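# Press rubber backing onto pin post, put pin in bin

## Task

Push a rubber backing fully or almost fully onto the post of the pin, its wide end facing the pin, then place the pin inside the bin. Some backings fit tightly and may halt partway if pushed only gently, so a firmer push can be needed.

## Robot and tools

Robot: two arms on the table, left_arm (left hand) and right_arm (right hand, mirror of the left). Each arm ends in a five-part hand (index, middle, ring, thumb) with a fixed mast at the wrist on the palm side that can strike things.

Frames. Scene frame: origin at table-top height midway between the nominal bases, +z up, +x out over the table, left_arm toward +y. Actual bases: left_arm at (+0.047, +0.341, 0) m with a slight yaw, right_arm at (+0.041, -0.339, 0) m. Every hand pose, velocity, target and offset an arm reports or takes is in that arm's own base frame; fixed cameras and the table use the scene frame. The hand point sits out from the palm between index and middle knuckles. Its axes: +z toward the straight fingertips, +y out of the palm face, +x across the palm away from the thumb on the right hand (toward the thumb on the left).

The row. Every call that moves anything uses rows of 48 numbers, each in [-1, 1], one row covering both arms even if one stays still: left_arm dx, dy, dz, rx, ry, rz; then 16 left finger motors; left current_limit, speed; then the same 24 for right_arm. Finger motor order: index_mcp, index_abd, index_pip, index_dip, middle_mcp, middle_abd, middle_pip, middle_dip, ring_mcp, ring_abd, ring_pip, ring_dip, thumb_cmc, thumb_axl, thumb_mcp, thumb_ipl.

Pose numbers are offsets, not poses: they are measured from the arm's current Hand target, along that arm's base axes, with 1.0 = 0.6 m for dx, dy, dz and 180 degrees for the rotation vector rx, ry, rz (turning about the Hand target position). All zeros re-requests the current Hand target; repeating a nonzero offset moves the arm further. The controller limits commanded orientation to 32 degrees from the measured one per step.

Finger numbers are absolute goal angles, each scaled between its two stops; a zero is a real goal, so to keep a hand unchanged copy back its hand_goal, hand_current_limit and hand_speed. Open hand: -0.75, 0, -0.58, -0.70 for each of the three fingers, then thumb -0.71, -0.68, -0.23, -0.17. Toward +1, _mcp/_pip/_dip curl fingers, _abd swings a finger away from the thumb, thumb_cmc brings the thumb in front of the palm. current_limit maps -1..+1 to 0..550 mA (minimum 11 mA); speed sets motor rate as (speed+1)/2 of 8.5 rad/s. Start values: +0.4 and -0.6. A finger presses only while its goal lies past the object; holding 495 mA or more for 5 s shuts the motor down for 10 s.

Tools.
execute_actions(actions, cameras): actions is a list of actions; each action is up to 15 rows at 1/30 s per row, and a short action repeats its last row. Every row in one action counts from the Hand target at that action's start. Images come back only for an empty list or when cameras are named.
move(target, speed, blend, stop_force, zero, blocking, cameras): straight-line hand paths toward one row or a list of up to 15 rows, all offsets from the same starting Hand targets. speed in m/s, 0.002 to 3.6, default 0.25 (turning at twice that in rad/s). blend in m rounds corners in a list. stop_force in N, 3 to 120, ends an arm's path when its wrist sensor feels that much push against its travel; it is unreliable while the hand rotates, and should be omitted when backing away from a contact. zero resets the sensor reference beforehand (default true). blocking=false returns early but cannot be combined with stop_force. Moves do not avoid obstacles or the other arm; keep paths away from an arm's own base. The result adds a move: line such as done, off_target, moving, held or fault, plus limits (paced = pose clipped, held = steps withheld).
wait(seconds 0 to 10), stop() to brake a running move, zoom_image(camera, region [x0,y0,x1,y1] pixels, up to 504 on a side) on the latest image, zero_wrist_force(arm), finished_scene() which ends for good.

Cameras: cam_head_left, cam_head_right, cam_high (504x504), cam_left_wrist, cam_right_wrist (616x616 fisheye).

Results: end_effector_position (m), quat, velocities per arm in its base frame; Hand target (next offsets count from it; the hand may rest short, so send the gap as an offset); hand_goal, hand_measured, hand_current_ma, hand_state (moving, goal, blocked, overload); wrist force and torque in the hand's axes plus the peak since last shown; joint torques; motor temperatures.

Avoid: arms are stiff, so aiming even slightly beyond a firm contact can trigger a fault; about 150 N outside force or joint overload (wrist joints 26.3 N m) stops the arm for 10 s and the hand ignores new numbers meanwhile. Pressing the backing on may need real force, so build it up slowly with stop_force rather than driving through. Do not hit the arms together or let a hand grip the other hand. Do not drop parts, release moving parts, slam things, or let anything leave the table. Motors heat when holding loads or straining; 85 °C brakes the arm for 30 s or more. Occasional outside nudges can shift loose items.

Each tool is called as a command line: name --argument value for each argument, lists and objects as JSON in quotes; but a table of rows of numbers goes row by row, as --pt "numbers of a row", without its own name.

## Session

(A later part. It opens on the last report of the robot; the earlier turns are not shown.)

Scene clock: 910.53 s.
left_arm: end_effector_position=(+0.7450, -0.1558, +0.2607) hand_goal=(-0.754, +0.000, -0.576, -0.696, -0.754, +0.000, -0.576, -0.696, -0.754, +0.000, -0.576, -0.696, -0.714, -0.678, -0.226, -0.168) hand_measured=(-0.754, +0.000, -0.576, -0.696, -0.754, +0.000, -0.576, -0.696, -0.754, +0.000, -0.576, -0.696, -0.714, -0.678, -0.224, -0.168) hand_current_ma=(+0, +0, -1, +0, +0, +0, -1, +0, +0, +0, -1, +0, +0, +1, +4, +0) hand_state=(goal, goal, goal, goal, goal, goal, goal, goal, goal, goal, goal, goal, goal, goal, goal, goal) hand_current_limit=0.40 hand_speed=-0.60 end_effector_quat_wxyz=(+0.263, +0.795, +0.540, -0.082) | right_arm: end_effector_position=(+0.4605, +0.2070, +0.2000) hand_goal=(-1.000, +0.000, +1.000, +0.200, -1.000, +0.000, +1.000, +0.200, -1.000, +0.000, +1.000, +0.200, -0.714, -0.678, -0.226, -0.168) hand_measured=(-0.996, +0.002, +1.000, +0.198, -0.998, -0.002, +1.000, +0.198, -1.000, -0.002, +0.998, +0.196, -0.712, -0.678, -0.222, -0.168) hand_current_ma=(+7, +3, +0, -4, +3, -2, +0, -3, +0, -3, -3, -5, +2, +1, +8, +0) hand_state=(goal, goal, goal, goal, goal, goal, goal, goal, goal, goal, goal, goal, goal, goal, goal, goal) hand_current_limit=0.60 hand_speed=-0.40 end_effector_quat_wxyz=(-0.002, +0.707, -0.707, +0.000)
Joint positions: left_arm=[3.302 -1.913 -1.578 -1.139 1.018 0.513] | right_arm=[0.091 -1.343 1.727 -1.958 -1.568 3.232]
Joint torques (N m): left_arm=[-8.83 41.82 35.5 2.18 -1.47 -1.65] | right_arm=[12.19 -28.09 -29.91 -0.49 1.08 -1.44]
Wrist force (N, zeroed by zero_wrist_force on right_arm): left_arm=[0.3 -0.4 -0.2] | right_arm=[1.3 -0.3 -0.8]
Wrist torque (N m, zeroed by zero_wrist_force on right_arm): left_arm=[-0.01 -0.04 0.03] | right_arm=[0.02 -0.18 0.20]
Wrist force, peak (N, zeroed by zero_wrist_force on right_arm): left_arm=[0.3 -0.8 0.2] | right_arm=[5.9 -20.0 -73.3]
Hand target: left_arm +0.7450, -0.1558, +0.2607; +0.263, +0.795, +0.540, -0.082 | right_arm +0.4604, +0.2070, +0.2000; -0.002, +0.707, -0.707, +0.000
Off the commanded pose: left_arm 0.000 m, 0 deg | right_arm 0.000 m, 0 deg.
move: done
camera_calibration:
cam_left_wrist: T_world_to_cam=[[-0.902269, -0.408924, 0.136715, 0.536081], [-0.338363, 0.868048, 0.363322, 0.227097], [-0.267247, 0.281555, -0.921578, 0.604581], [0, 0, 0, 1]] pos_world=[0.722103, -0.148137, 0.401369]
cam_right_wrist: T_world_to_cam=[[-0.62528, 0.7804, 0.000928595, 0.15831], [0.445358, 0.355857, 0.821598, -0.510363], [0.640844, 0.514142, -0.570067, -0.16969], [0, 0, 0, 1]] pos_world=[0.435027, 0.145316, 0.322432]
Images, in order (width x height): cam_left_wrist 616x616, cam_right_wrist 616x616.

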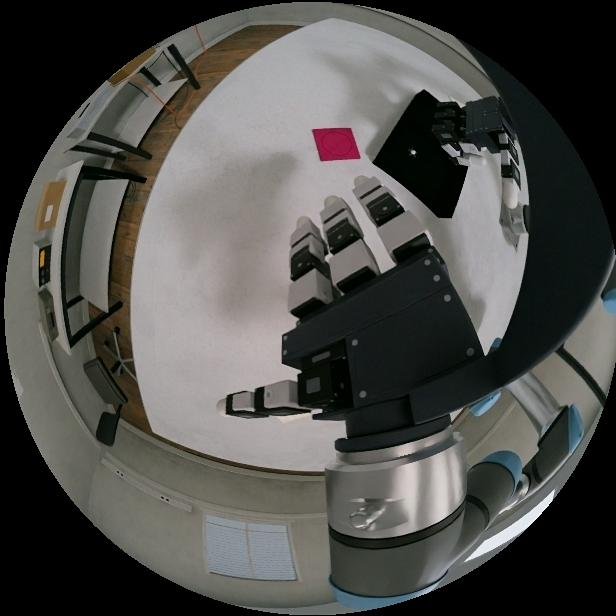

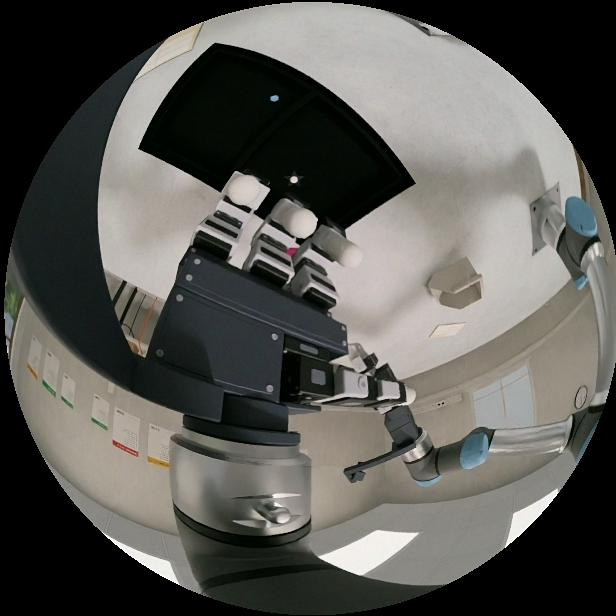

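move --target '[0,0,0,0,0,0,-0.754,0,-0.576,-0.696,-0.754,0,-0.576,-0.696,-0.754,0,-0.576,-0.696,-0.714,-0.678,-0.226,-0.168,0.4,-0.6,-0.0003,-0.0005,0,0,0,0,-0.754,0.32,-0.576,-0.696,-1,0,1,0.2,-0.754,-0.32,-0.576,-0.696,-0.714,-0.678,-0.226,-0.168,0.6,-0.4]' --speed 0.1

move --pt "0 0 0 0 0 0 -0.754 0 -0.576 -0.696 -0.754 0 -0.576 -0.696 -0.754 0 -0.576 -0.696 -0.714 -0.678 -0.226 -0.168 0.4 -0.6 0 0 -0.11 0 0 0 -0.754 0.32 -0.576 -0.696 -1 0 1 0.2 -0.754 -0.32 -0.576 -0.696 -0.714 -0.678 -0.226 -0.168 0.6 -0.4" --pt "0 0 0 0 0 0 -0.754 0 -0.576 -0.696 -0.754 0 -0.576 -0.696 -0.754 0 -0.576 -0.696 -0.714 -0.678 -0.226 -0.168 0.4 -0.6 0 0 -0.1265 0 0 0 -0.754 0.32 -0.576 -0.696 -1 0 1 0.2 -0.754 -0.32 -0.576 -0.696 -0.714 -0.678 -0.226 -0.168 0.6 -0.4" --speed '[0.12, 0.02]' --cameras '["cam_left_wrist","cam_right_wrist"]'

zoom_image --camera "cam_left_wrist" --region '[396, 130, 432, 166]'

Scene clock: 912.70 s.
left_arm: end_effector_position=(+0.7450, -0.1558, +0.2607) hand_goal=(-0.754, +0.000, -0.576, -0.696, -0.754, +0.000, -0.576, -0.696, -0.754, +0.000, -0.576, -0.696, -0.714, -0.678, -0.226, -0.168) hand_measured=(-0.754, +0.000, -0.576, -0.696, -0.754, +0.000, -0.576, -0.696, -0.754, +0.000, -0.576, -0.696, -0.714, -0.678, -0.224, -0.168) hand_current_ma=(+0, +0, -1, +0, +0, +0, -1, +0, +0, +0, -1, +0, +0, +1, +4, +0) hand_state=(goal, goal, goal, goal, goal, goal, goal, goal, goal, goal, goal, goal, goal, goal, goal, goal) hand_current_limit=0.40 hand_speed=-0.60 end_effector_quat_wxyz=(+0.263, +0.795, +0.540, -0.082) | right_arm: end_effector_position=(+0.4603, +0.2067, +0.2000) hand_goal=(-0.754, +0.320, -0.576, -0.696, -1.000, +0.000, +1.000, +0.200, -0.754, -0.320, -0.576, -0.696, -0.714, -0.678, -0.226, -0.168) hand_measured=(-0.756, +0.316, -0.572, -0.694, -0.998, -0.002, +1.000, +0.198, -0.756, -0.316, -0.574, -0.694, -0.712, -0.678, -0.222, -0.168) hand_current_ma=(-2, -6, +5, +3, +3, -2, +0, -3, -2, +6, +4, +4, +2, +1, +8, +0) hand_state=(goal, goal, goal, goal, goal, goal, goal, goal, goal, goal, goal, goal, goal, goal, goal, goal) hand_current_limit=0.60 hand_speed=-0.40 end_effector_quat_wxyz=(-0.002, +0.707, -0.707, +0.000)
Joint positions: left_arm=[3.302 -1.913 -1.578 -1.139 1.018 0.513] | right_arm=[0.091 -1.343 1.728 -1.958 -1.568 3.232]
Joint torques (N m): left_arm=[-8.65 41.02 35.11 2.09 -1.55 -1.69] | right_arm=[-11.46 -39.69 -7.87 -4.2 1.14 -1.3]
Wrist force (N, zeroed by zero_wrist_force on right_arm): left_arm=[0.0 -0.4 -0.1] | right_arm=[1.2 -0.2 -0.6]
Wrist torque (N m, zeroed by zero_wrist_force on right_arm): left_arm=[-0.01 0.01 0.00] | right_arm=[0.02 -0.15 0.19]
Wrist force, peak (N, zeroed by zero_wrist_force on right_arm): left_arm=[0.2 -0.9 -0.2] | right_arm=[1.6 -0.3 -0.5]
Hand target: left_arm +0.7450, -0.1558, +0.2607; +0.263, +0.795, +0.540, -0.082 | right_arm +0.4603, +0.2067, +0.2000; -0.002, +0.707, -0.707, +0.000
Off the commanded pose: left_arm 0.000 m, 0 deg | right_arm 0.000 m, 0 deg.
move: done

Scene clock: 914.50 s.
left_arm: end_effector_position=(+0.7450, -0.1558, +0.2607) hand_goal=(-0.754, +0.000, -0.576, -0.696, -0.754, +0.000, -0.576, -0.696, -0.754, +0.000, -0.576, -0.696, -0.714, -0.678, -0.226, -0.168) hand_measured=(-0.754, +0.000, -0.576, -0.696, -0.754, +0.000, -0.576, -0.696, -0.754, +0.000, -0.576, -0.696, -0.714, -0.678, -0.224, -0.168) hand_current_ma=(+0, +0, -1, +0, +0, +0, -1, +0, +0, +0, -1, +0, +0, +1, +4, +0) hand_state=(goal, goal, goal, goal, goal, goal, goal, goal, goal, goal, goal, goal, goal, goal, goal, goal) hand_current_limit=0.40 hand_speed=-0.60 end_effector_quat_wxyz=(+0.263, +0.795, +0.540, -0.082) | right_arm: end_effector_position=(+0.4603, +0.2067, +0.1242) hand_goal=(-0.754, +0.320, -0.576, -0.696, -1.000, +0.000, +1.000, +0.200, -0.754, -0.320, -0.576, -0.696, -0.714, -0.678, -0.226, -0.168) hand_measured=(-0.756, +0.316, -0.572, -0.694, -0.998, -0.002, +1.000, +0.198, -0.756, -0.316, -0.574, -0.694, -0.712, -0.678, -0.222, -0.168) hand_current_ma=(-1, -4, +4, +3, +3, -2, +0, -3, -1, +6, +4, +4, +2, +1, +8, +0) hand_state=(goal, goal, goal, goal, goal, goal, goal, goal, goal, goal, goal, goal, goal, goal, goal, goal) hand_current_limit=0.60 hand_speed=-0.40 end_effector_quat_wxyz=(-0.002, +0.707, -0.707, +0.000)
Joint positions: left_arm=[3.302 -1.913 -1.578 -1.139 1.018 0.513] | right_arm=[0.091 -1.259 1.834 -2.149 -1.568 3.232]
Joint torques (N m): left_arm=[-9.04 41.79 34.77 2.16 -1.5 -1.55] | right_arm=[12.36 -24.8 -5.32 -4.08 0.96 1.63]
Wrist force (N, zeroed by zero_wrist_force on right_arm): left_arm=[0.2 -0.3 -0.1] | right_arm=[0.8 -0.2 -1.6]
Wrist torque (N m, zeroed by zero_wrist_force on right_arm): left_arm=[0.01 -0.01 0.02] | right_arm=[0.10 -0.15 0.15]
Wrist force, peak (N, zeroed by zero_wrist_force on right_arm): left_arm=[0.2 -0.8 -0.3] | right_arm=[1.4 -0.6 -1.7]
Hand target: left_arm +0.7450, -0.1558, +0.2607; +0.263, +0.795, +0.540, -0.082 | right_arm +0.4603, +0.2067, +0.1241; -0.002, +0.707, -0.707, +0.000
Off the commanded pose: left_arm 0.000 m, 0 deg | right_arm 0.000 m, 0 deg.
move: done
camera_calibration:
cam_left_wrist: T_world_to_cam=[[-0.902269, -0.408924, 0.136715, 0.536081], [-0.338363, 0.868048, 0.363322, 0.227097], [-0.267247, 0.281555, -0.921578, 0.604581], [0, 0, 0, 1]] pos_world=[0.722103, -0.148137, 0.401369]
cam_right_wrist: T_world_to_cam=[[-0.625483, 0.780237, 0.000939861, 0.158599], [0.445254, 0.355952, 0.821613, -0.447863], [0.640718, 0.514323, -0.570046, -0.212595], [0, 0, 0, 1]] pos_world=[0.434827, 0.145015, 0.246632]
Images, in order (width x height): cam_left_wrist 616x616, cam_right_wrist 616x616.

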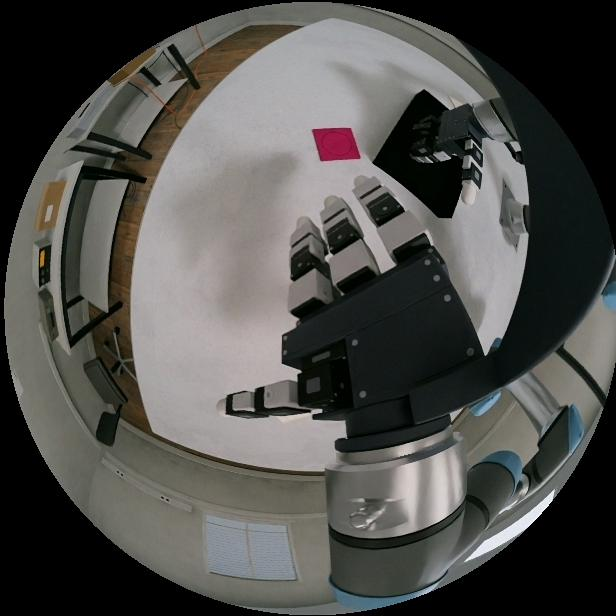

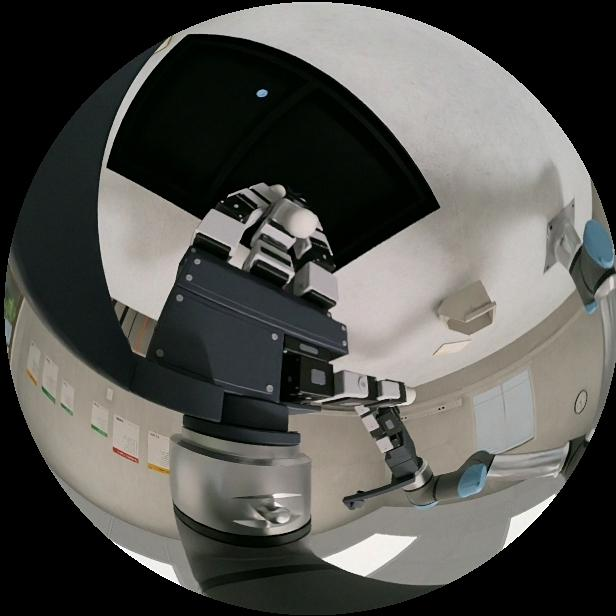

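Scaled by 14.000 from the camera's 616x616 image, which has a finer 880x880 frame.

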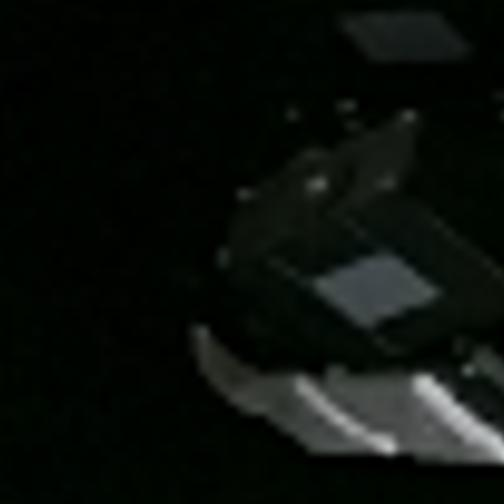

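move --target '[0,0,0,0,0,0,-0.754,0,-0.576,-0.696,-0.754,0,-0.576,-0.696,-0.754,0,-0.576,-0.696,-0.714,-0.678,-0.226,-0.168,0.4,-0.6,0,0,0,0,0,0,-0.754,0.35,-0.576,-0.696,-1,0,1,0.2,-0.754,-0.35,-0.576,-0.696,-0.714,-0.678,-0.226,-0.168,0.6,-0.8]' --speed 0.05

move --target '[0,0,0,0,0,0,-0.754,0,-0.576,-0.696,-0.754,0,-0.576,-0.696,-0.754,0,-0.576,-0.696,-0.714,-0.678,-0.226,-0.168,0.4,-0.6,0,0,0,0,0,0,-0.754,0.40,-0.576,-0.696,-1,0,1,0.2,-0.754,-0.40,-0.576,-0.696,-0.714,-0.678,-0.226,-0.168,0.6,-0.9]' --speed 0.05

Scene clock: 915.30 s.
left_arm: end_effector_position=(+0.7450, -0.1558, +0.2607) hand_goal=(-0.754, +0.000, -0.576, -0.696, -0.754, +0.000, -0.576, -0.696, -0.754, +0.000, -0.576, -0.696, -0.714, -0.678, -0.226, -0.168) hand_measured=(-0.754, +0.000, -0.576, -0.696, -0.754, +0.000, -0.576, -0.696, -0.754, +0.000, -0.576, -0.696, -0.714, -0.678, -0.224, -0.168) hand_current_ma=(+0, +0, -1, +0, +0, +0, -1, +0, +0, +0, -1, +0, +0, +1, +4, +0) hand_state=(goal, goal, goal, goal, goal, goal, goal, goal, goal, goal, goal, goal, goal, goal, goal, goal) hand_current_limit=0.40 hand_speed=-0.60 end_effector_quat_wxyz=(+0.263, +0.795, +0.540, -0.082) | right_arm: end_effector_position=(+0.4603, +0.2067, +0.1241) hand_goal=(-0.754, +0.350, -0.576, -0.696, -1.000, +0.000, +1.000, +0.200, -0.754, -0.350, -0.576, -0.696, -0.714, -0.678, -0.226, -0.168) hand_measured=(-0.756, +0.344, -0.574, -0.694, -0.998, -0.002, +1.000, +0.198, -0.756, -0.344, -0.574, -0.694, -0.712, -0.678, -0.222, -0.168) hand_current_ma=(-1, -8, +4, +3, +3, -2, +0, -3, -1, +9, +4, +4, +2, +1, +8, +0) hand_state=(goal, goal, goal, goal, goal, goal, goal, goal, goal, goal, goal, goal, goal, goal, goal, goal) hand_current_limit=0.60 hand_speed=-0.80 end_effector_quat_wxyz=(-0.002, +0.707, -0.707, +0.000)
Joint positions: left_arm=[3.302 -1.913 -1.578 -1.139 1.018 0.513] | right_arm=[0.091 -1.259 1.835 -2.149 -1.568 3.232]
Joint torques (N m): left_arm=[-8.56 41.52 35.14 2.12 -1.43 -1.54] | right_arm=[12.55 -26.09 -5.83 -4.04 0.87 1.57]
Wrist force (N, zeroed by zero_wrist_force on right_arm): left_arm=[0.3 -0.4 0.0] | right_arm=[1.2 -0.2 -0.8]
Wrist torque (N m, zeroed by zero_wrist_force on right_arm): left_arm=[-0.01 -0.02 0.02] | right_arm=[0.04 -0.14 0.17]
Wrist force, peak (N, zeroed by zero_wrist_force on right_arm): left_arm=[0.2 -0.8 0.0] | right_arm=[0.4 -0.5 -2.1]
Hand target: left_arm +0.7450, -0.1558, +0.2607; +0.263, +0.795, +0.540, -0.082 | right_arm +0.4603, +0.2067, +0.1241; -0.002, +0.707, -0.707, +0.000
Off the commanded pose: left_arm 0.000 m, 0 deg | right_arm 0.000 m, 0 deg.
move: done

Scene clock: 915.80 s.
left_arm: end_effector_position=(+0.7450, -0.1558, +0.2607) hand_goal=(-0.754, +0.000, -0.576, -0.696, -0.754, +0.000, -0.576, -0.696, -0.754, +0.000, -0.576, -0.696, -0.714, -0.678, -0.226, -0.168) hand_measured=(-0.754, +0.000, -0.576, -0.696, -0.754, +0.000, -0.576, -0.696, -0.754, +0.000, -0.576, -0.696, -0.714, -0.678, -0.224, -0.168) hand_current_ma=(+0, +0, -1, +0, +0, +0, -1, +0, +0, +0, -1, +0, +0, +1, +4, +0) hand_state=(goal, goal, goal, goal, goal, goal, goal, goal, goal, goal, goal, goal, goal, goal, goal, goal) hand_current_limit=0.40 hand_speed=-0.60 end_effector_quat_wxyz=(+0.263, +0.795, +0.540, -0.082) | right_arm: end_effector_position=(+0.4603, +0.2067, +0.1241) hand_goal=(-0.754, +0.400, -0.576, -0.696, -1.000, +0.000, +1.000, +0.200, -0.754, -0.400, -0.576, -0.696, -0.714, -0.678, -0.226, -0.168) hand_measured=(-0.756, +0.360, -0.574, -0.694, -0.998, -0.002, +1.000, +0.198, -0.756, -0.358, -0.574, -0.694, -0.712, -0.678, -0.222, -0.168) hand_current_ma=(-1, -93, +4, +3, +3, -2, +0, -3, -1, +98, +4, +4, +2, +1, +8, +0) hand_state=(goal, blocked, goal, goal, goal, goal, goal, goal, goal, blocked, goal, goal, goal, goal, goal, goal) hand_current_limit=0.60 hand_speed=-0.90 end_effector_quat_wxyz=(-0.002, +0.707, -0.707, +0.000)
Joint positions: left_arm=[3.302 -1.913 -1.578 -1.139 1.018 0.513] | right_arm=[0.091 -1.259 1.835 -2.149 -1.568 3.232]
Joint torques (N m): left_arm=[-8.54 42.05 35.18 2.15 -1.58 -1.76] | right_arm=[13.32 -28.97 -7.94 -4.07 0.53 1.62]
Wrist force (N, zeroed by zero_wrist_force on right_arm): left_arm=[0.2 -0.7 -0.1] | right_arm=[0.9 -0.5 -0.5]
Wrist torque (N m, zeroed by zero_wrist_force on right_arm): left_arm=[-0.04 -0.02 0.02] | right_arm=[-0.02 -0.11 0.15]
Wrist force, peak (N, zeroed by zero_wrist_force on right_arm): left_arm=[0.2 -0.6 -0.4] | right_arm=[1.4 -0.2 -0.7]
Hand target: left_arm +0.7450, -0.1558, +0.2607; +0.263, +0.795, +0.540, -0.082 | right_arm +0.4603, +0.2067, +0.1241; -0.002, +0.707, -0.707, +0.000
Off the commanded pose: left_arm 0.000 m, 0 deg | right_arm 0.000 m, 0 deg.
move: done

move --pt "0 0 0 0 0 0 -0.754 0 -0.576 -0.696 -0.754 0 -0.576 -0.696 -0.754 0 -0.576 -0.696 -0.714 -0.678 -0.226 -0.168 0.4 -0.6 0 0 0 0 0 0 -0.754 0.43 -0.576 -0.696 -1 0 1 0.2 -0.754 -0.43 -0.576 -0.696 -0.714 -0.678 -0.226 -0.168 0.6 -0.9" --pt "0 0 0 0 0 0 -0.754 0 -0.576 -0.696 -0.754 0 -0.576 -0.696 -0.754 0 -0.576 -0.696 -0.714 -0.678 -0.226 -0.168 0.4 -0.6 0 0 0.0333 0 0 0 -0.754 0.43 -0.576 -0.696 -1 0 1 0.2 -0.754 -0.43 -0.576 -0.696 -0.714 -0.678 -0.226 -0.168 0.6 -0.9" --speed 0.02 --cameras '["cam_left_wrist","cam_right_wrist"]'

zoom_image --camera "cam_left_wrist" --region '[396, 130, 432, 166]'

zoom_image --camera "cam_right_wrist" --region '[260, 160, 320, 220]'

Scene clock: 918.07 s.
left_arm: end_effector_position=(+0.7450, -0.1558, +0.2607) hand_goal=(-0.754, +0.000, -0.576, -0.696, -0.754, +0.000, -0.576, -0.696, -0.754, +0.000, -0.576, -0.696, -0.714, -0.678, -0.226, -0.168) hand_measured=(-0.754, +0.000, -0.576, -0.696, -0.754, +0.000, -0.576, -0.696, -0.754, +0.000, -0.576, -0.696, -0.714, -0.678, -0.224, -0.168) hand_current_ma=(+0, +0, -1, +0, +0, +0, -1, +0, +0, +0, -1, +0, +0, +1, +4, +0) hand_state=(goal, goal, goal, goal, goal, goal, goal, goal, goal, goal, goal, goal, goal, goal, goal, goal) hand_current_limit=0.40 hand_speed=-0.60 end_effector_quat_wxyz=(+0.263, +0.795, +0.540, -0.082) | right_arm: end_effector_position=(+0.4603, +0.2067, +0.1440) hand_goal=(-0.754, +0.430, -0.576, -0.696, -1.000, +0.000, +1.000, +0.200, -0.754, -0.430, -0.576, -0.696, -0.714, -0.678, -0.226, -0.168) hand_measured=(-0.756, +0.364, -0.574, -0.694, -0.998, -0.002, +1.000, +0.198, -0.756, -0.362, -0.574, -0.694, -0.712, -0.678, -0.222, -0.168) hand_current_ma=(-1, -179, +4, +3, +3, -2, +0, -3, -1, +187, +4, +4, +2, +1, +8, +0) hand_state=(goal, blocked, goal, goal, goal, goal, goal, goal, goal, blocked, goal, goal, goal, goal, goal, goal) hand_current_limit=0.60 hand_speed=-0.90 end_effector_quat_wxyz=(-0.002, +0.707, -0.707, +0.000)
Joint positions: left_arm=[3.302 -1.913 -1.578 -1.139 1.018 0.513] | right_arm=[0.091 -1.284 1.81 -2.099 -1.568 3.232]
Joint torques (N m): left_arm=[-8.58 41.99 35.05 2.02 -1.61 -1.64] | right_arm=[11.81 -40.89 -33.77 -0.38 0.41 1.53]
Wrist force (N, zeroed by zero_wrist_force on right_arm): left_arm=[0.3 -0.5 0.0] | right_arm=[1.3 -0.3 -0.7]
Wrist torque (N m, zeroed by zero_wrist_force on right_arm): left_arm=[-0.03 -0.02 0.02] | right_arm=[0.01 -0.15 0.20]
Wrist force, peak (N, zeroed by zero_wrist_force on right_arm): left_arm=[0.5 -0.6 -0.2] | right_arm=[1.5 -0.4 -0.6]
Hand target: left_arm +0.7450, -0.1558, +0.2607; +0.263, +0.795, +0.540, -0.082 | right_arm +0.4603, +0.2067, +0.1441; -0.002, +0.707, -0.707, +0.000
Off the commanded pose: left_arm 0.000 m, 0 deg | right_arm 0.000 m, 0 deg.
move: done
camera_calibration:
cam_left_wrist: T_world_to_cam=[[-0.902269, -0.408924, 0.136715, 0.536081], [-0.338363, 0.868048, 0.363322, 0.227097], [-0.267247, 0.281555, -0.921578, 0.604581], [0, 0, 0, 1]] pos_world=[0.722103, -0.148137, 0.401369]
cam_right_wrist: T_world_to_cam=[[-0.625483, 0.780237, 0.000939861, 0.15858], [0.445254, 0.355952, 0.821613, -0.464131], [0.640718, 0.514323, -0.570046, -0.201308], [0, 0, 0, 1]] pos_world=[0.434827, 0.145015, 0.266432]
Images, in order (width x height): cam_left_wrist 616x616, cam_right_wrist 616x616.

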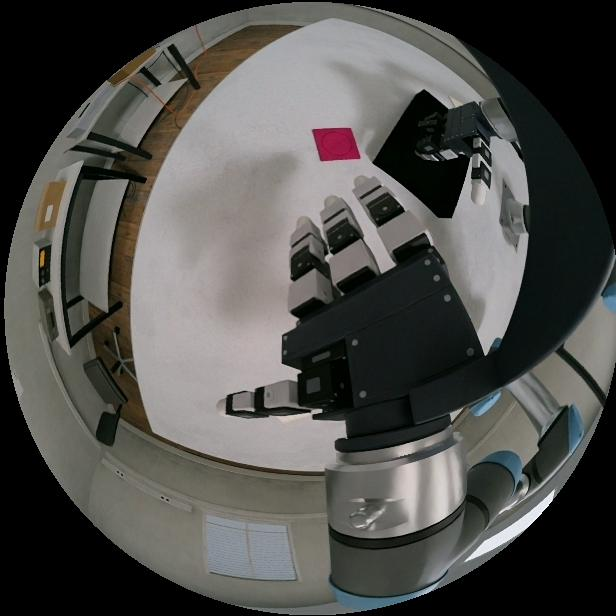

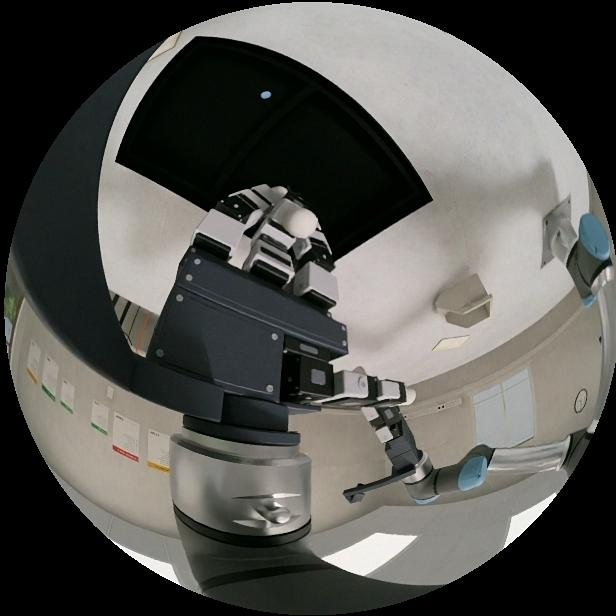

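Scaled by 14.000 from the camera's 616x616 image, which has a finer 880x880 frame.

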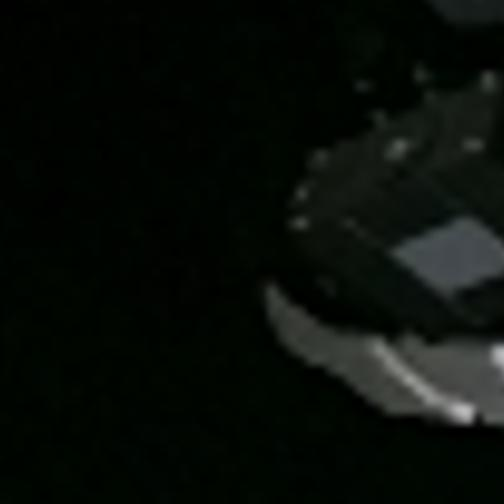

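Scaled by 8.400 from the camera's 616x616 image, which has a finer 880x880 frame.

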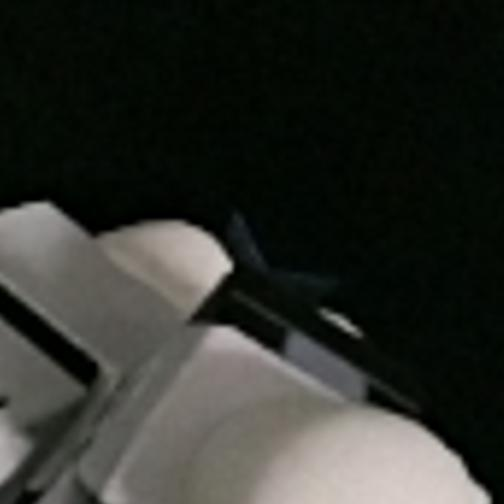

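move --target '[-0.1237,0.8590,0,0,0,0.2222,-0.754,0,-0.576,-0.696,-0.754,0,-0.576,-0.696,-0.754,0,-0.576,-0.696,-0.714,-0.678,-0.226,-0.168,0.4,-0.6,0,0,0.1933,0,0,0,-0.754,0.43,-0.576,-0.696,-1,0,1,0.2,-0.754,-0.43,-0.576,-0.696,-0.714,-0.678,-0.226,-0.168,0.6,-0.9]' --speed 0.3 --cameras '["all"]'

Scene clock: 924.10 s.
left_arm: end_effector_position=(+0.6708, +0.3595, +0.2607) hand_goal=(-0.754, +0.000, -0.576, -0.696, -0.754, +0.000, -0.576, -0.696, -0.754, +0.000, -0.576, -0.696, -0.714, -0.678, -0.226, -0.168) hand_measured=(-0.754, +0.000, -0.576, -0.696, -0.754, +0.000, -0.576, -0.696, -0.754, +0.000, -0.576, -0.696, -0.714, -0.678, -0.224, -0.168) hand_current_ma=(+0, +0, -1, +0, +0, +0, -1, +0, +0, +0, -1, +0, +0, +1, +4, +0) hand_state=(goal, goal, goal, goal, goal, goal, goal, goal, goal, goal, goal, goal, goal, goal, goal, goal) hand_current_limit=0.40 hand_speed=-0.60 end_effector_quat_wxyz=(+0.275, +0.562, +0.780, +0.013) | right_arm: end_effector_position=(+0.4603, +0.2067, +0.2600) hand_goal=(-0.754, +0.430, -0.576, -0.696, -1.000, +0.000, +1.000, +0.200, -0.754, -0.430, -0.576, -0.696, -0.714, -0.678, -0.226, -0.168) hand_measured=(-0.756, +0.364, -0.574, -0.694, -0.998, -0.002, +1.000, +0.198, -0.756, -0.362, -0.574, -0.694, -0.712, -0.678, -0.222, -0.168) hand_current_ma=(-1, -179, +4, +3, +3, -2, +0, -3, -1, +187, +4, +4, +2, +1, +8, +0) hand_state=(goal, blocked, goal, goal, goal, goal, goal, goal, goal, blocked, goal, goal, goal, goal, goal, goal) hand_current_limit=0.60 hand_speed=-0.90 end_effector_quat_wxyz=(-0.002, +0.707, -0.707, +0.000)
Joint positions: left_arm=[4 -1.913 -1.578 -1.139 1.018 0.514] | right_arm=[0.091 -1.387 1.62 -1.807 -1.568 3.232]
Joint torques (N m): left_arm=[8.82 25.85 37.49 1.59 0.57 -2.32] | right_arm=[4.77 -38.59 -36.68 -0.4 -1 -0.77]
Wrist force (N, zeroed by zero_wrist_force on right_arm): left_arm=[0.0 -0.5 -0.1] | right_arm=[1.2 -0.4 -0.6]
Wrist torque (N m, zeroed by zero_wrist_force on right_arm): left_arm=[-0.04 -0.01 0.09] | right_arm=[-0.01 -0.15 0.19]
Wrist force, peak (N, zeroed by zero_wrist_force on right_arm): left_arm=[1.2 -0.3 -0.6] | right_arm=[1.6 -0.5 -0.6]
Hand target: left_arm +0.6708, +0.3596, +0.2607; +0.275, +0.562, +0.780, +0.013 | right_arm +0.4603, +0.2067, +0.2600; -0.002, +0.707, -0.707, +0.000
Off the commanded pose: left_arm 0.000 m, 0 deg | right_arm 0.000 m, 0 deg.
move: done
camera_calibration:
cam_left_wrist: T_world_to_cam=[[-0.428465, -0.893153, 0.136735, 0.536047], [-0.817103, 0.447602, 0.363311, 0.226936], [-0.385695, 0.0439391, -0.921579, 0.60452], [0, 0, 0, 1]] pos_world=[0.648268, 0.350633, 0.401369]
cam_right_wrist: T_world_to_cam=[[-0.625483, 0.780237, 0.000939861, 0.158471], [0.445254, 0.355952, 0.821613, -0.559438], [0.640718, 0.514323, -0.570046, -0.135183], [0, 0, 0, 1]] pos_world=[0.434827, 0.145015, 0.382432]

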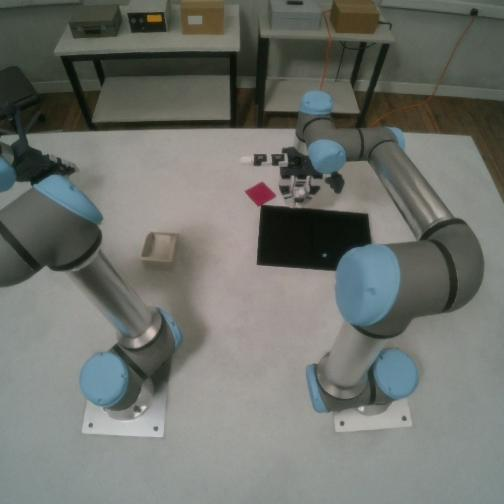

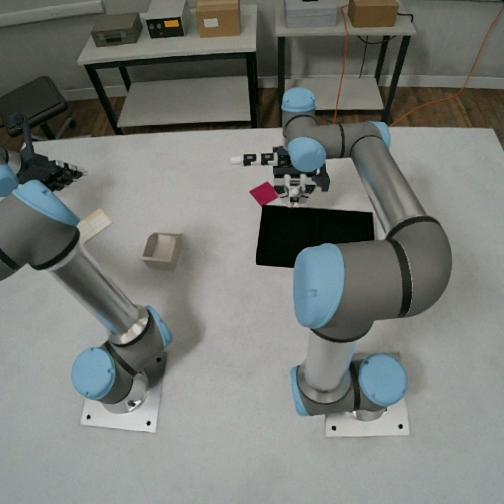

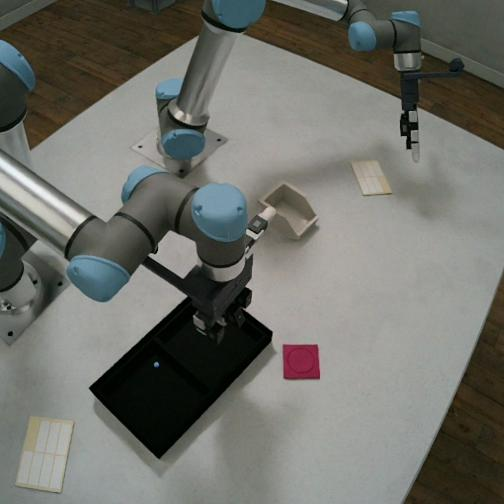

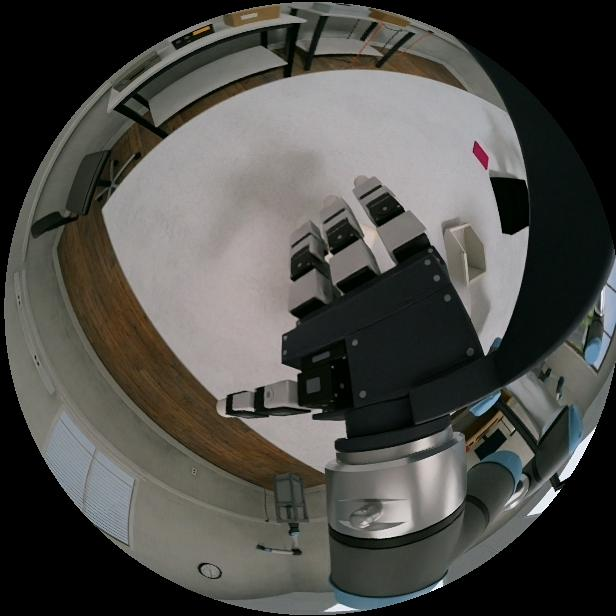

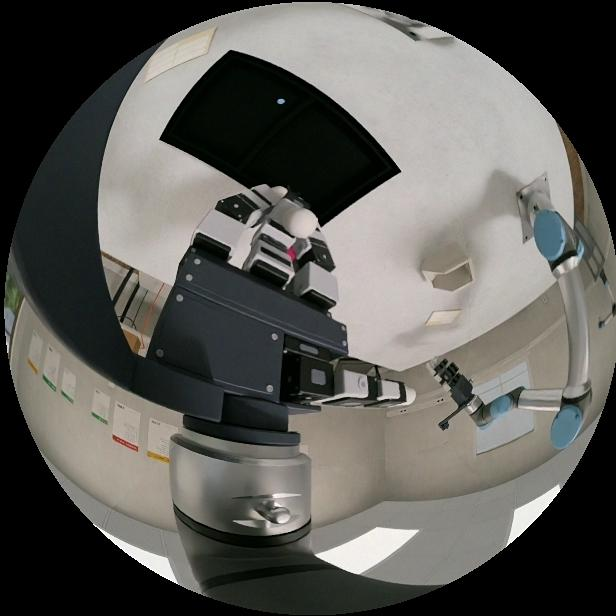

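zoom_image --camera "cam_high" --region '[180, 290, 270, 370]'

zoom_image --camera "cam_right_wrist" --region '[260, 160, 320, 220]'

zoom_image --camera "cam_high" --region '[250, 170, 330, 250]'

zoom_image --camera "cam_head_left" --region '[130, 220, 190, 280]'

zoom_image --camera "cam_head_right" --region '[130, 220, 190, 280]'

Scaled by 5.600 from the camera's 504x504 image, which has a finer 720x720 frame.

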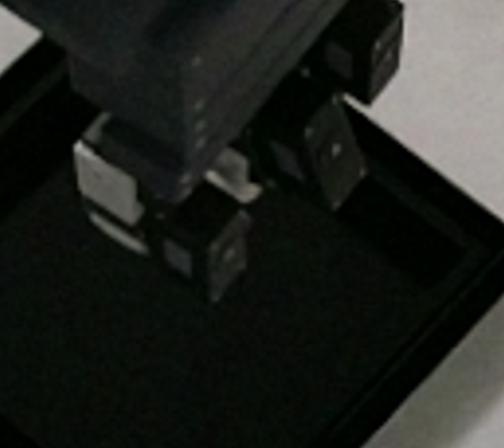

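Scaled by 8.400 from the camera's 616x616 image, which has a finer 880x880 frame.

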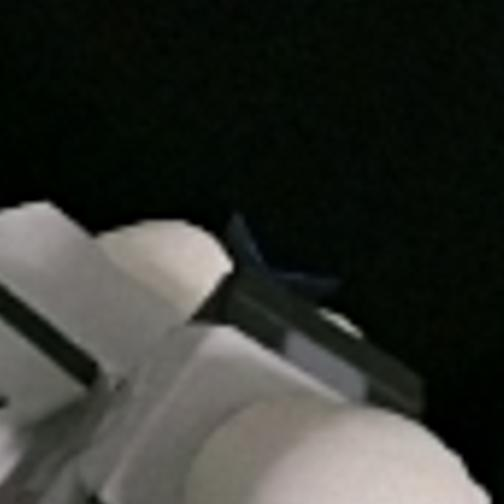

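Scaled by 6.300 from the camera's 504x504 image, which has a finer 720x720 frame.

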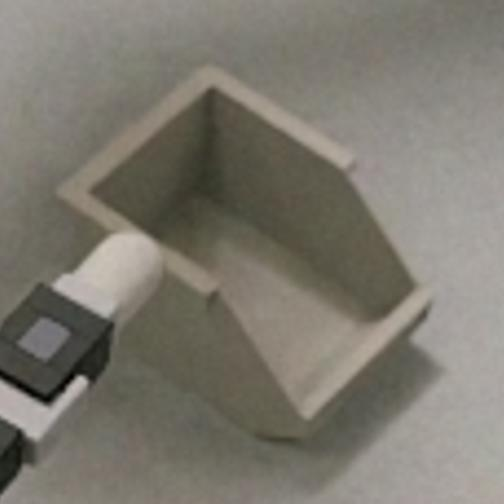

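Scaled by 8.400 from the camera's 504x504 image, which has a finer 720x720 frame.

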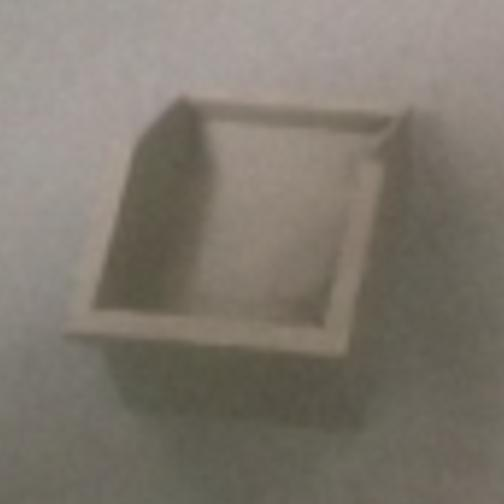

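Scaled by 8.400 from the camera's 504x504 image, which has a finer 720x720 frame.

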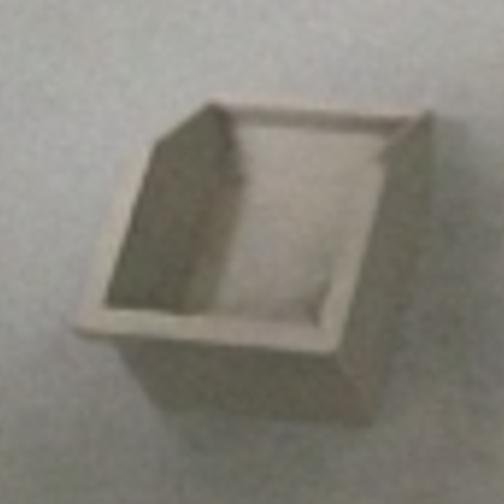

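zoom_image --camera "cam_right_wrist" --region '[410, 235, 490, 315]'

Scaled by 6.300 from the camera's 616x616 image, which has a finer 880x880 frame.

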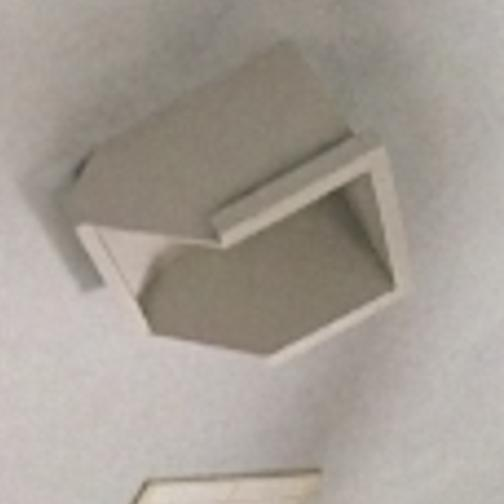

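move --target '[0,0,0,0,0,0,-0.754,0,-0.576,-0.696,-0.754,0,-0.576,-0.696,-0.754,0,-0.576,-0.696,-0.714,-0.678,-0.226,-0.168,0.4,-0.6,-0.0172,0.5565,-0.0333,0,0,0.5,-0.754,0.43,-0.576,-0.696,-1,0,1,0.2,-0.754,-0.43,-0.576,-0.696,-0.714,-0.678,-0.226,-0.168,0.6,-0.9]' --speed 0.35 --cameras '["all"]'

zoom_image --camera "cam_right_wrist" --region '[240, 120, 340, 220]'

zoom_image --camera "cam_high" --region '[230, 140, 330, 240]'

Scene clock: 930.63 s.
left_arm: end_effector_position=(+0.6708, +0.3596, +0.2607) hand_goal=(-0.754, +0.000, -0.576, -0.696, -0.754, +0.000, -0.576, -0.696, -0.754, +0.000, -0.576, -0.696, -0.714, -0.678, -0.226, -0.168) hand_measured=(-0.754, +0.000, -0.576, -0.696, -0.754, +0.000, -0.576, -0.696, -0.754, +0.000, -0.576, -0.696, -0.714, -0.678, -0.224, -0.168) hand_current_ma=(+0, +0, -1, +0, +0, +0, -1, +0, +0, +0, -1, +0, +0, +1, +4, +0) hand_state=(goal, goal, goal, goal, goal, goal, goal, goal, goal, goal, goal, goal, goal, goal, goal, goal) hand_current_limit=0.40 hand_speed=-0.60 end_effector_quat_wxyz=(+0.275, +0.562, +0.780, +0.013) | right_arm: end_effector_position=(+0.4499, +0.5406, +0.2401) hand_goal=(-0.754, +0.430, -0.576, -0.696, -1.000, +0.000, +1.000, +0.200, -0.754, -0.430, -0.576, -0.696, -0.714, -0.678, -0.226, -0.168) hand_measured=(-0.756, +0.364, -0.574, -0.694, -0.998, -0.002, +1.000, +0.198, -0.754, -0.362, -0.574, -0.694, -0.712, -0.678, -0.222, -0.168) hand_current_ma=(-1, -179, +4, +3, +3, -2, +0, -3, -1, +187, +4, +4, +2, +1, +8, +0) hand_state=(goal, blocked, goal, goal, goal, goal, goal, goal, goal, blocked, goal, goal, goal, goal, goal, goal) hand_current_limit=0.60 hand_speed=-0.90 end_effector_quat_wxyz=(-0.001, +1.000, +0.000, -0.001)
Joint positions: left_arm=[4 -1.913 -1.578 -1.139 1.018 0.513] | right_arm=[0.752 -0.849 0.879 -1.601 -1.567 2.322]
Joint torques (N m): left_arm=[8.85 24.4 36.96 1.69 0.49 -2.15] | right_arm=[12.79 -42.33 -37.84 -0.3 -1.55 -1.58]
Wrist force (N, zeroed by zero_wrist_force on right_arm): left_arm=[0.1 -0.5 -0.1] | right_arm=[1.1 -0.3 -0.6]
Wrist torque (N m, zeroed by zero_wrist_force on right_arm): left_arm=[-0.03 -0.01 0.10] | right_arm=[0.00 -0.13 0.18]
Wrist force, peak (N, zeroed by zero_wrist_force on right_arm): left_arm=[0.0 -0.8 0.2] | right_arm=[2.2 -0.5 -0.6]
Hand target: left_arm +0.6708, +0.3596, +0.2607; +0.275, +0.562, +0.780, +0.013 | right_arm +0.4499, +0.5406, +0.2401; -0.001, +1.000, +0.000, -0.001
Off the commanded pose: left_arm 0.000 m, 0 deg | right_arm 0.000 m, 0 deg.
move: done
camera_calibration:
cam_left_wrist: T_world_to_cam=[[-0.428356, -0.893212, 0.136688, 0.536149], [-0.817159, 0.447484, 0.363329, 0.227043], [-0.385696, 0.0439383, -0.921579, 0.604555], [0, 0, 0, 1]] pos_world=[0.648368, 0.350733, 0.401369]
cam_right_wrist: T_world_to_cam=[[-0.780309, -0.625394, 0.000858782, 0.72104], [-0.355948, 0.445248, 0.821618, -0.345124], [-0.514217, 0.64081, -0.570038, 0.139624], [0, 0, 0, 1]] pos_world=[0.511584, 0.515127, 0.362532]

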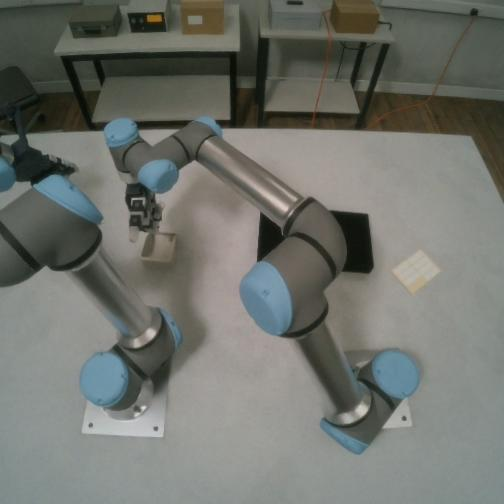

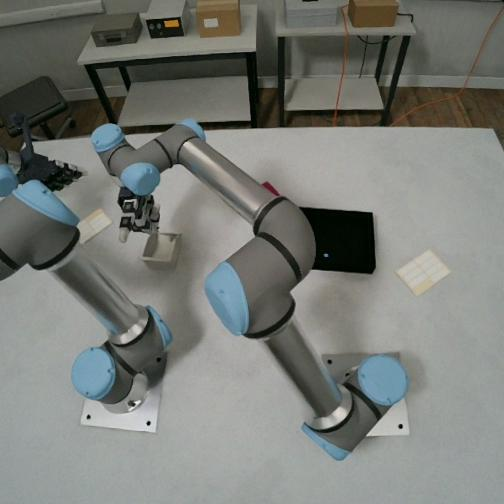

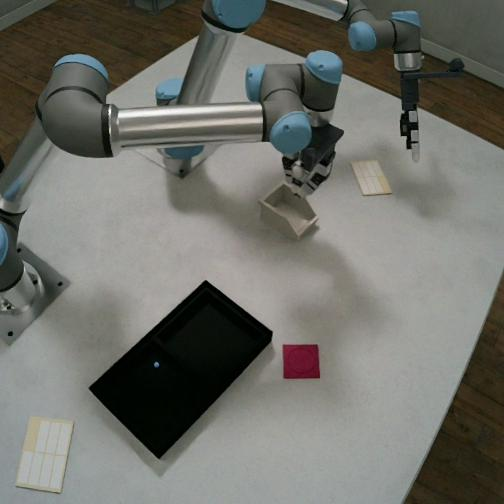

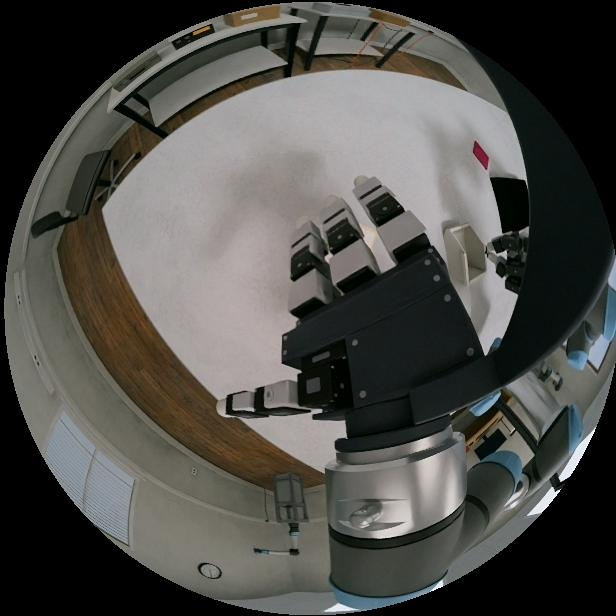

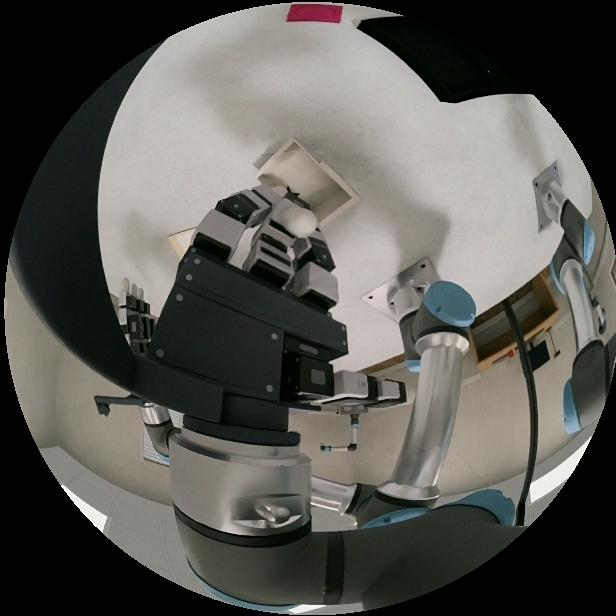

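Scaled by 5.040 from the camera's 616x616 image, which has a finer 880x880 frame.

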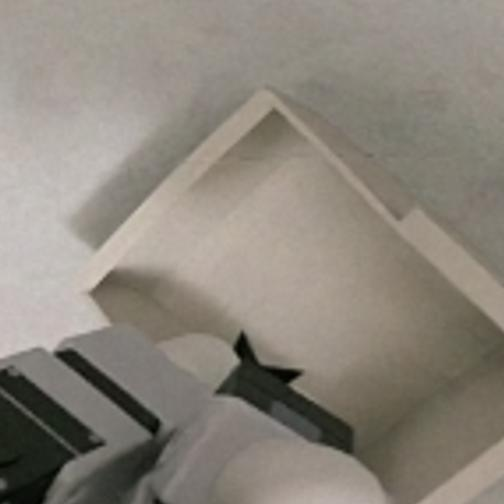

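Scaled by 5.040 from the camera's 504x504 image, which has a finer 720x720 frame.

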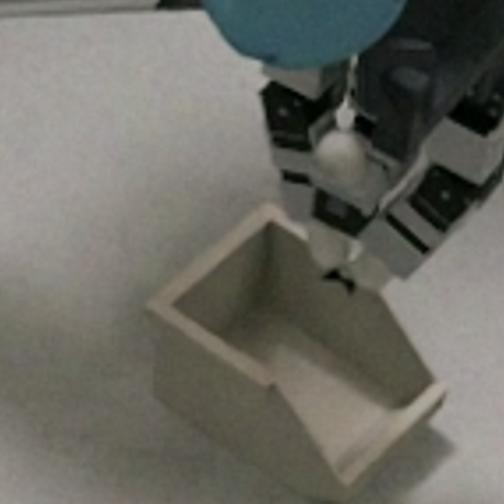

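move --pt "0 0 0 0 0 0 -0.754 0 -0.576 -0.696 -0.754 0 -0.576 -0.696 -0.754 0 -0.576 -0.696 -0.714 -0.678 -0.226 -0.168 0.4 -0.6 0 0 0 0 0 0 -0.754 0.43 -0.576 -0.696 1 0 -0.38 -0.92 -0.754 -0.43 -0.576 -0.696 -0.714 -0.678 -0.226 -0.168 0.6 -0.5" --pt "0 0 0 0 0 0 -0.754 0 -0.576 -0.696 -0.754 0 -0.576 -0.696 -0.754 0 -0.576 -0.696 -0.714 -0.678 -0.226 -0.168 0.4 -0.6 -0.0098 -0.0033 0 0 0 0 -0.754 0.43 -0.576 -0.696 1 0 -0.38 -0.92 -0.754 -0.43 -0.576 -0.696 -0.714 -0.678 -0.226 -0.168 0.6 -0.5" --speed 0.1 --cameras '["cam_high","cam_right_wrist"]'

zoom_image --camera "cam_high" --region '[230, 140, 330, 240]'

zoom_image --camera "cam_right_wrist" --region '[240, 120, 380, 260]'

Scene clock: 935.07 s.
left_arm: end_effector_position=(+0.6708, +0.3596, +0.2607) hand_goal=(-0.754, +0.000, -0.576, -0.696, -0.754, +0.000, -0.576, -0.696, -0.754, +0.000, -0.576, -0.696, -0.714, -0.678, -0.226, -0.168) hand_measured=(-0.754, +0.000, -0.576, -0.696, -0.754, +0.000, -0.576, -0.696, -0.754, +0.000, -0.576, -0.696, -0.714, -0.678, -0.224, -0.168) hand_current_ma=(+0, +0, -1, +0, +0, +0, -1, +0, +0, +0, -1, +0, +0, +1, +4, +0) hand_state=(goal, goal, goal, goal, goal, goal, goal, goal, goal, goal, goal, goal, goal, goal, goal, goal) hand_current_limit=0.40 hand_speed=-0.60 end_effector_quat_wxyz=(+0.275, +0.562, +0.780, +0.013) | right_arm: end_effector_position=(+0.4441, +0.5386, +0.2401) hand_goal=(-0.754, +0.430, -0.576, -0.696, +1.000, +0.000, -0.380, -0.920, -0.754, -0.430, -0.576, -0.696, -0.714, -0.678, -0.226, -0.168) hand_measured=(-0.756, +0.364, -0.574, -0.694, +0.980, -0.002, -0.380, -0.918, -0.754, -0.362, -0.574, -0.694, -0.712, -0.678, -0.222, -0.168) hand_current_ma=(-1, -179, +4, +3, -52, -2, +0, +2, -1, +187, +4, +4, +2, +1, +8, +0) hand_state=(goal, blocked, goal, goal, blocked, goal, goal, goal, goal, blocked, goal, goal, goal, goal, goal, goal) hand_current_limit=0.60 hand_speed=-0.50 end_effector_quat_wxyz=(-0.001, +1.000, +0.000, -0.001)
Joint positions: left_arm=[4 -1.913 -1.578 -1.139 1.018 0.513] | right_arm=[0.755 -0.865 0.906 -1.612 -1.567 2.325]
Joint torques (N m): left_arm=[8.31 25.02 37.11 1.86 0.43 -1.82] | right_arm=[12.97 -58.24 -8.7 -4.22 -1.61 1.73]
Wrist force (N, zeroed by zero_wrist_force on right_arm): left_arm=[-0.2 -0.6 0.0] | right_arm=[1.0 -0.1 -0.7]
Wrist torque (N m, zeroed by zero_wrist_force on right_arm): left_arm=[-0.06 0.02 0.08] | right_arm=[0.09 -0.13 0.08]
Wrist force, peak (N, zeroed by zero_wrist_force on right_arm): left_arm=[0.0 -0.9 -0.1] | right_arm=[1.5 -0.3 -1.0]
Hand target: left_arm +0.6708, +0.3596, +0.2607; +0.275, +0.562, +0.780, +0.013 | right_arm +0.4441, +0.5386, +0.2401; -0.001, +1.000, +0.000, -0.001
Off the commanded pose: left_arm 0.000 m, 0 deg | right_arm 0.000 m, 0 deg.
move: done
camera_calibration:
cam_right_wrist: T_world_to_cam=[[-0.780237, -0.625483, 0.000939861, 0.715306], [-0.355952, 0.445254, 0.821613, -0.34626], [-0.514323, 0.640718, -0.570046, 0.137906], [0, 0, 0, 1]] pos_world=[0.505785, 0.513227, 0.362432]
Images, in order (width x height): cam_high 504x504, cam_right_wrist 616x616.

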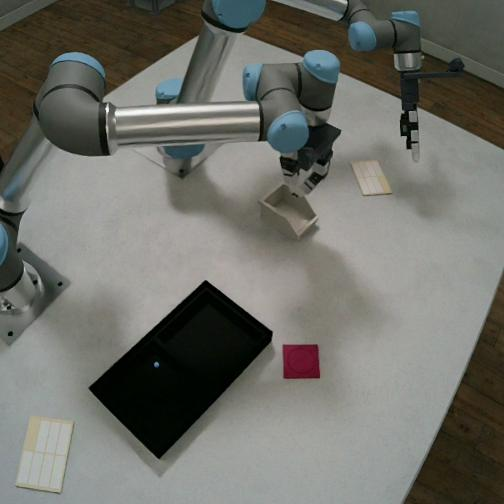

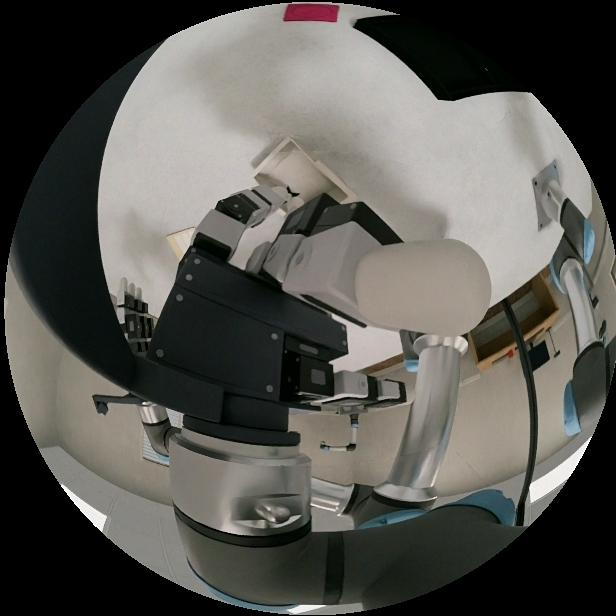

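Scaled by 5.040 from the camera's 504x504 image, which has a finer 720x720 frame.

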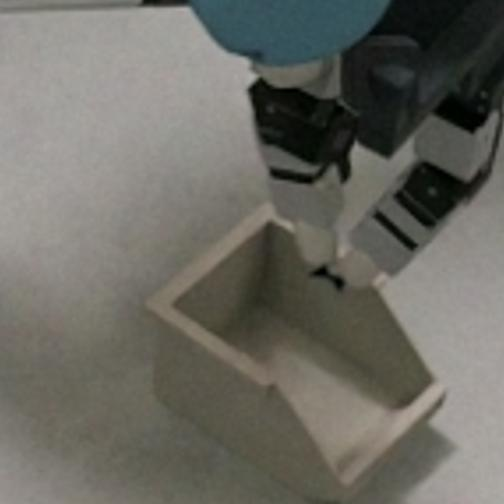

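Scaled by 3.600 from the camera's 616x616 image, which has a finer 880x880 frame.

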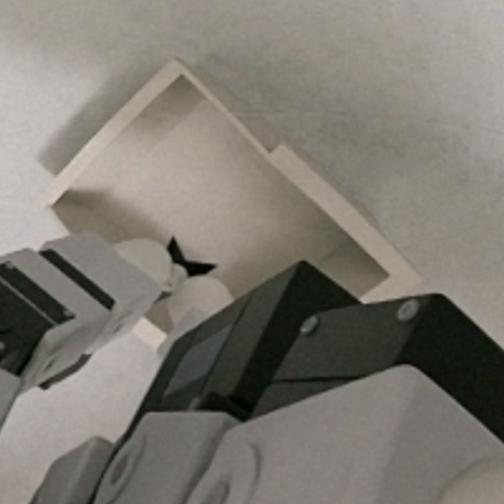

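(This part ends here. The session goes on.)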